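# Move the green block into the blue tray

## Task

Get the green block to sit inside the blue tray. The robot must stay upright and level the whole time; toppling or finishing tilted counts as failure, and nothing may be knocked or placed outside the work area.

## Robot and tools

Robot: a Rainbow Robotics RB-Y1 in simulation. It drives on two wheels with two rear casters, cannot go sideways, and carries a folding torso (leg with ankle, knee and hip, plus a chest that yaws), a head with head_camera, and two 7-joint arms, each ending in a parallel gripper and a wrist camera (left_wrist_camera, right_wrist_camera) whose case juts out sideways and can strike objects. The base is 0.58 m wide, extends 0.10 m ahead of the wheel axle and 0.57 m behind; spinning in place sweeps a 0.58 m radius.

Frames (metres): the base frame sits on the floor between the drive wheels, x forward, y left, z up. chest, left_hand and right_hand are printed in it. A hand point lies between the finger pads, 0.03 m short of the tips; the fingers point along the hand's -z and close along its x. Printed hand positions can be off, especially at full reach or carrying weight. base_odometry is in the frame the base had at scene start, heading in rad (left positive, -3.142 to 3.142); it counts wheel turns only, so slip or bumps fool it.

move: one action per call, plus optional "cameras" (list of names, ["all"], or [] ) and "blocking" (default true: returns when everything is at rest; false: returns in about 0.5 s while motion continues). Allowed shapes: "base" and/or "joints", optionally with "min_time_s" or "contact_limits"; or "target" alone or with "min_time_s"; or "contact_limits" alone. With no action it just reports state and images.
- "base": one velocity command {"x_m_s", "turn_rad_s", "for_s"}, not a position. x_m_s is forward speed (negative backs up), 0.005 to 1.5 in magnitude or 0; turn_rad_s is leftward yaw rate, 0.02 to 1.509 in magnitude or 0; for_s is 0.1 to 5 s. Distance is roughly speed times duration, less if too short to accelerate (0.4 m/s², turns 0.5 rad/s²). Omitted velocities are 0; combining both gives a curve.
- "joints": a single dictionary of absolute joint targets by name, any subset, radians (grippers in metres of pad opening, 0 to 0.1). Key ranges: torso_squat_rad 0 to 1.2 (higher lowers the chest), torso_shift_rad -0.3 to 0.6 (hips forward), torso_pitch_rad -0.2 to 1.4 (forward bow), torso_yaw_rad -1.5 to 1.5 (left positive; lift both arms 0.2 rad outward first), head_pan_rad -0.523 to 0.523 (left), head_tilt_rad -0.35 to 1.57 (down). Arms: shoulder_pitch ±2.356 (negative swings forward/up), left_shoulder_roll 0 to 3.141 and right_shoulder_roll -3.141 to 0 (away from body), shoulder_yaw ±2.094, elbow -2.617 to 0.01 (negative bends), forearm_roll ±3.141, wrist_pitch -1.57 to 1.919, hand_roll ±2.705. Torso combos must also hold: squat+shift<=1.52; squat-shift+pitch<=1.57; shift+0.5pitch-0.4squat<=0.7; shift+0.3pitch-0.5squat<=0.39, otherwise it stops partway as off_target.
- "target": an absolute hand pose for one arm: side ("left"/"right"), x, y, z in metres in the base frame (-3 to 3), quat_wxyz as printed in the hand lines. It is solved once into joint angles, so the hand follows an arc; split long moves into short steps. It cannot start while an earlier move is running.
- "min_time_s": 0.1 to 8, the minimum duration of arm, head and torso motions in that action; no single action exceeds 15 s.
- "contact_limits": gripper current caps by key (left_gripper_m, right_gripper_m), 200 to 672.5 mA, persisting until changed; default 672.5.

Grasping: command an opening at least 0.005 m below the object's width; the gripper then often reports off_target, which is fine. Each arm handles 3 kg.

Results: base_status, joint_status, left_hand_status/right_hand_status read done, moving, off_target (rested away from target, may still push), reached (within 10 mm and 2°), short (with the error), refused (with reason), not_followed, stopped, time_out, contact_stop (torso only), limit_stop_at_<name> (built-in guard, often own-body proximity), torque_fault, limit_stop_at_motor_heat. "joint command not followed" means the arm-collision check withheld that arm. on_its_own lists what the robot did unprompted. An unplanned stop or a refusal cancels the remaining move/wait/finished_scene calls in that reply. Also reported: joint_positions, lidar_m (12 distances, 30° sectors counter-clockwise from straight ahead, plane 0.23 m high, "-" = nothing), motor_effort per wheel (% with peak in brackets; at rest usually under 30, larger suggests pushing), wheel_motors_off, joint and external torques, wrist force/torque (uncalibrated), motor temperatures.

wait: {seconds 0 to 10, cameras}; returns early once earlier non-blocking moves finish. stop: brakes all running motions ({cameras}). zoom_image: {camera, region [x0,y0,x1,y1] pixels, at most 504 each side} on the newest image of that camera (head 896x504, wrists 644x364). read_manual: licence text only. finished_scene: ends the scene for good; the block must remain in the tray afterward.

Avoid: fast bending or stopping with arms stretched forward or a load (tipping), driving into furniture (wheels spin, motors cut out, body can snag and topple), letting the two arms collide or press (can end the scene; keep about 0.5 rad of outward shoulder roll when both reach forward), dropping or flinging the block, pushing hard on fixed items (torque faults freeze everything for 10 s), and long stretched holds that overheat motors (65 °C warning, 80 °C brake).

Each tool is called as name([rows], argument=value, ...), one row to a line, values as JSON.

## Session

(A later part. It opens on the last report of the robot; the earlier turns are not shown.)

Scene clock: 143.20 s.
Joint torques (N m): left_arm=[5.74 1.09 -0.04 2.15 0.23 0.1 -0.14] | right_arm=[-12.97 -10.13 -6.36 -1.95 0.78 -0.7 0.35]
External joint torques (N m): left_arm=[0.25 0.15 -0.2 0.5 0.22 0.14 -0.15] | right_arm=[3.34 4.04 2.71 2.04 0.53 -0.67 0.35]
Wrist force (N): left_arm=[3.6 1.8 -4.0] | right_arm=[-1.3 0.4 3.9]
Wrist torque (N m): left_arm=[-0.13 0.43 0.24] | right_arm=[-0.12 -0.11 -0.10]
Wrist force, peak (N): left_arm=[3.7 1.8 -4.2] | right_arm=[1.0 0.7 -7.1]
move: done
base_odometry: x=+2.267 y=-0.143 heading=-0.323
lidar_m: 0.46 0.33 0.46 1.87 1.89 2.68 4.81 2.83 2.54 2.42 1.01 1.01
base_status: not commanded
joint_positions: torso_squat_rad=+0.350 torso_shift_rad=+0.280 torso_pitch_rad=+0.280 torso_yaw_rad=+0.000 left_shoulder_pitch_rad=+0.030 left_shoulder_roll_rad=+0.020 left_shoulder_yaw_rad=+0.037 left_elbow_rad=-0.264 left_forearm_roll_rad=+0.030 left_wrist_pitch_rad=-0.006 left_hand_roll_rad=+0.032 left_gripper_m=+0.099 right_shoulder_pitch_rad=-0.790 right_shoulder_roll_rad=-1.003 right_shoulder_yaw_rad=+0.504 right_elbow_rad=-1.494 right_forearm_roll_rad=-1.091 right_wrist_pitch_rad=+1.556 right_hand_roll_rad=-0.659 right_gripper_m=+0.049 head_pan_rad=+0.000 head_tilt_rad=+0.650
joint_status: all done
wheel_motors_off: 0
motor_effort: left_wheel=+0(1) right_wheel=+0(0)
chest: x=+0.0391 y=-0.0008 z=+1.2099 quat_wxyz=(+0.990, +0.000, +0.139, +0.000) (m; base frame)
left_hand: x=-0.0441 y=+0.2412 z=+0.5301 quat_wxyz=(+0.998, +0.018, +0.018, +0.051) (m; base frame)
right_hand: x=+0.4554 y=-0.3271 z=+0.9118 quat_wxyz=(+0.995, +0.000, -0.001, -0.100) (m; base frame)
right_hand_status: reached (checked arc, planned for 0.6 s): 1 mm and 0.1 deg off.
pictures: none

Contact with the tray floor (10 N). Release and retreat upward.

move(joints={"right_gripper_m": 0.08})

move(target={"side": "right", "x": 0.455, "y": -0.327, "z": 1.0, "quat_wxyz": [0.995, 0, 0, -0.0998]}, min_time_s=1.0, cameras=["head_camera", "right_wrist_camera"])

Scene clock: 145.80 s.
Joint torques (N m): left_arm=[5.34 1 0.05 2.31 0.14 0.1 -0.03] | right_arm=[-13.85 -11.98 -8.02 -3.12 0.84 -0.31 0.18]
External joint torques (N m): left_arm=[-0.16 0.06 -0.11 0.67 0.14 0.13 -0.03] | right_arm=[2.45 2.19 1.05 0.87 0.59 -0.29 0.18]
Wrist force (N): left_arm=[3.7 1.8 -4.1] | right_arm=[0.5 0.5 -5.9]
Wrist torque (N m): left_arm=[-0.13 0.43 0.24] | right_arm=[-0.08 0.04 -0.11]
Wrist force, peak (N): left_arm=[3.8 1.7 -4.2] | right_arm=[0.7 0.5 -6.3]
move: done
base_odometry: x=+2.267 y=-0.143 heading=-0.323
lidar_m: 0.46 0.33 0.47 1.87 1.90 2.67 4.82 2.83 2.53 2.45 1.01 1.02
base_status: not commanded
joint_positions: torso_squat_rad=+0.350 torso_shift_rad=+0.280 torso_pitch_rad=+0.280 torso_yaw_rad=+0.000 left_shoulder_pitch_rad=+0.030 left_shoulder_roll_rad=+0.020 left_shoulder_yaw_rad=+0.037 left_elbow_rad=-0.264 left_forearm_roll_rad=+0.030 left_wrist_pitch_rad=-0.006 left_hand_roll_rad=+0.032 left_gripper_m=+0.099 right_shoulder_pitch_rad=-0.790 right_shoulder_roll_rad=-1.003 right_shoulder_yaw_rad=+0.505 right_elbow_rad=-1.494 right_forearm_roll_rad=-1.091 right_wrist_pitch_rad=+1.556 right_hand_roll_rad=-0.659 right_gripper_m=+0.080 head_pan_rad=+0.000 head_tilt_rad=+0.650
joint_status: all done
wheel_motors_off: 0
motor_effort: left_wheel=+0(1) right_wheel=+0(0)
chest: x=+0.0392 y=-0.0008 z=+1.2098 quat_wxyz=(+0.990, +0.000, +0.139, +0.000) (m; base frame)
left_hand: x=-0.0441 y=+0.2412 z=+0.5301 quat_wxyz=(+0.998, +0.018, +0.018, +0.051) (m; base frame)
right_hand: x=+0.4552 y=-0.3270 z=+0.9114 quat_wxyz=(+0.995, +0.000, +0.000, -0.100) (m; base frame)
pictures: none

Scene clock: 147.13 s.
Joint torques (N m): left_arm=[5.79 1.08 -0.22 2.41 0.11 -0.07 -0.03] | right_arm=[-16.66 -12.76 -10.67 -4.32 0.37 -0.2 -0.14]
External joint torques (N m): left_arm=[0.29 0.14 -0.38 0.76 0.1 -0.04 -0.03] | right_arm=[-0.14 1.69 -1.05 -1.13 0.13 -0.18 -0.14]
Wrist force (N): left_arm=[3.6 1.7 -3.8] | right_arm=[0.6 0.7 -6.4]
Wrist torque (N m): left_arm=[-0.13 0.44 0.24] | right_arm=[-0.08 0.03 0.08]
Wrist force, peak (N): left_arm=[3.7 1.8 -4.0] | right_arm=[0.2 0.8 -6.6]
move: done
base_odometry: x=+2.267 y=-0.143 heading=-0.323
lidar_m: 0.46 0.34 0.46 1.85 1.89 2.68 4.81 2.83 2.54 2.44 1.02 1.01
base_status: not commanded
joint_positions: torso_squat_rad=+0.350 torso_shift_rad=+0.280 torso_pitch_rad=+0.280 torso_yaw_rad=+0.000 left_shoulder_pitch_rad=+0.030 left_shoulder_roll_rad=+0.020 left_shoulder_yaw_rad=+0.037 left_elbow_rad=-0.264 left_forearm_roll_rad=+0.030 left_wrist_pitch_rad=-0.006 left_hand_roll_rad=+0.032 left_gripper_m=+0.099 right_shoulder_pitch_rad=-0.878 right_shoulder_roll_rad=-1.113 right_shoulder_yaw_rad=+0.419 right_elbow_rad=-1.622 right_forearm_roll_rad=-1.224 right_wrist_pitch_rad=+1.745 right_hand_roll_rad=-0.727 right_gripper_m=+0.080 head_pan_rad=+0.000 head_tilt_rad=+0.650
joint_status: all done
wheel_motors_off: 0
motor_effort: left_wheel=+0(1) right_wheel=+0(0)
chest: x=+0.0392 y=-0.0008 z=+1.2098 quat_wxyz=(+0.990, +0.000, +0.139, +0.000) (m; base frame)
left_hand: x=-0.0441 y=+0.2412 z=+0.5301 quat_wxyz=(+0.998, +0.018, +0.018, +0.051) (m; base frame)
right_hand: x=+0.4550 y=-0.3271 z=+0.9999 quat_wxyz=(+0.995, +0.000, +0.000, -0.100) (m; base frame)
right_hand_status: reached (checked arc, planned for 1.0 s): 0 mm and 0.0 deg off.
pictures: head_camera, right_wrist_camera

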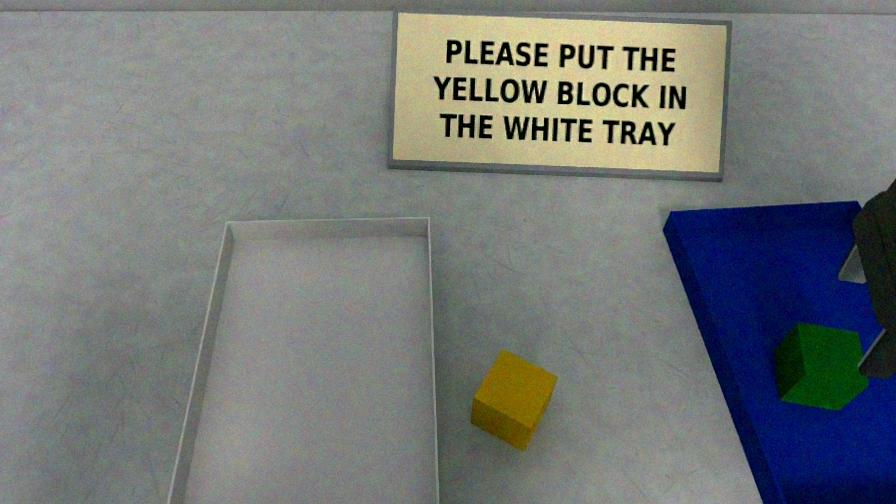

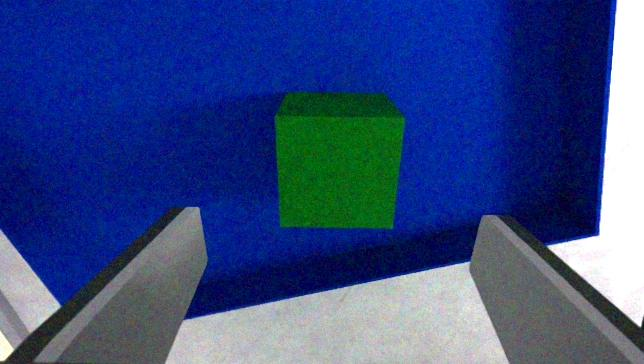

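finished_scene()

The scene is finished: the task was done.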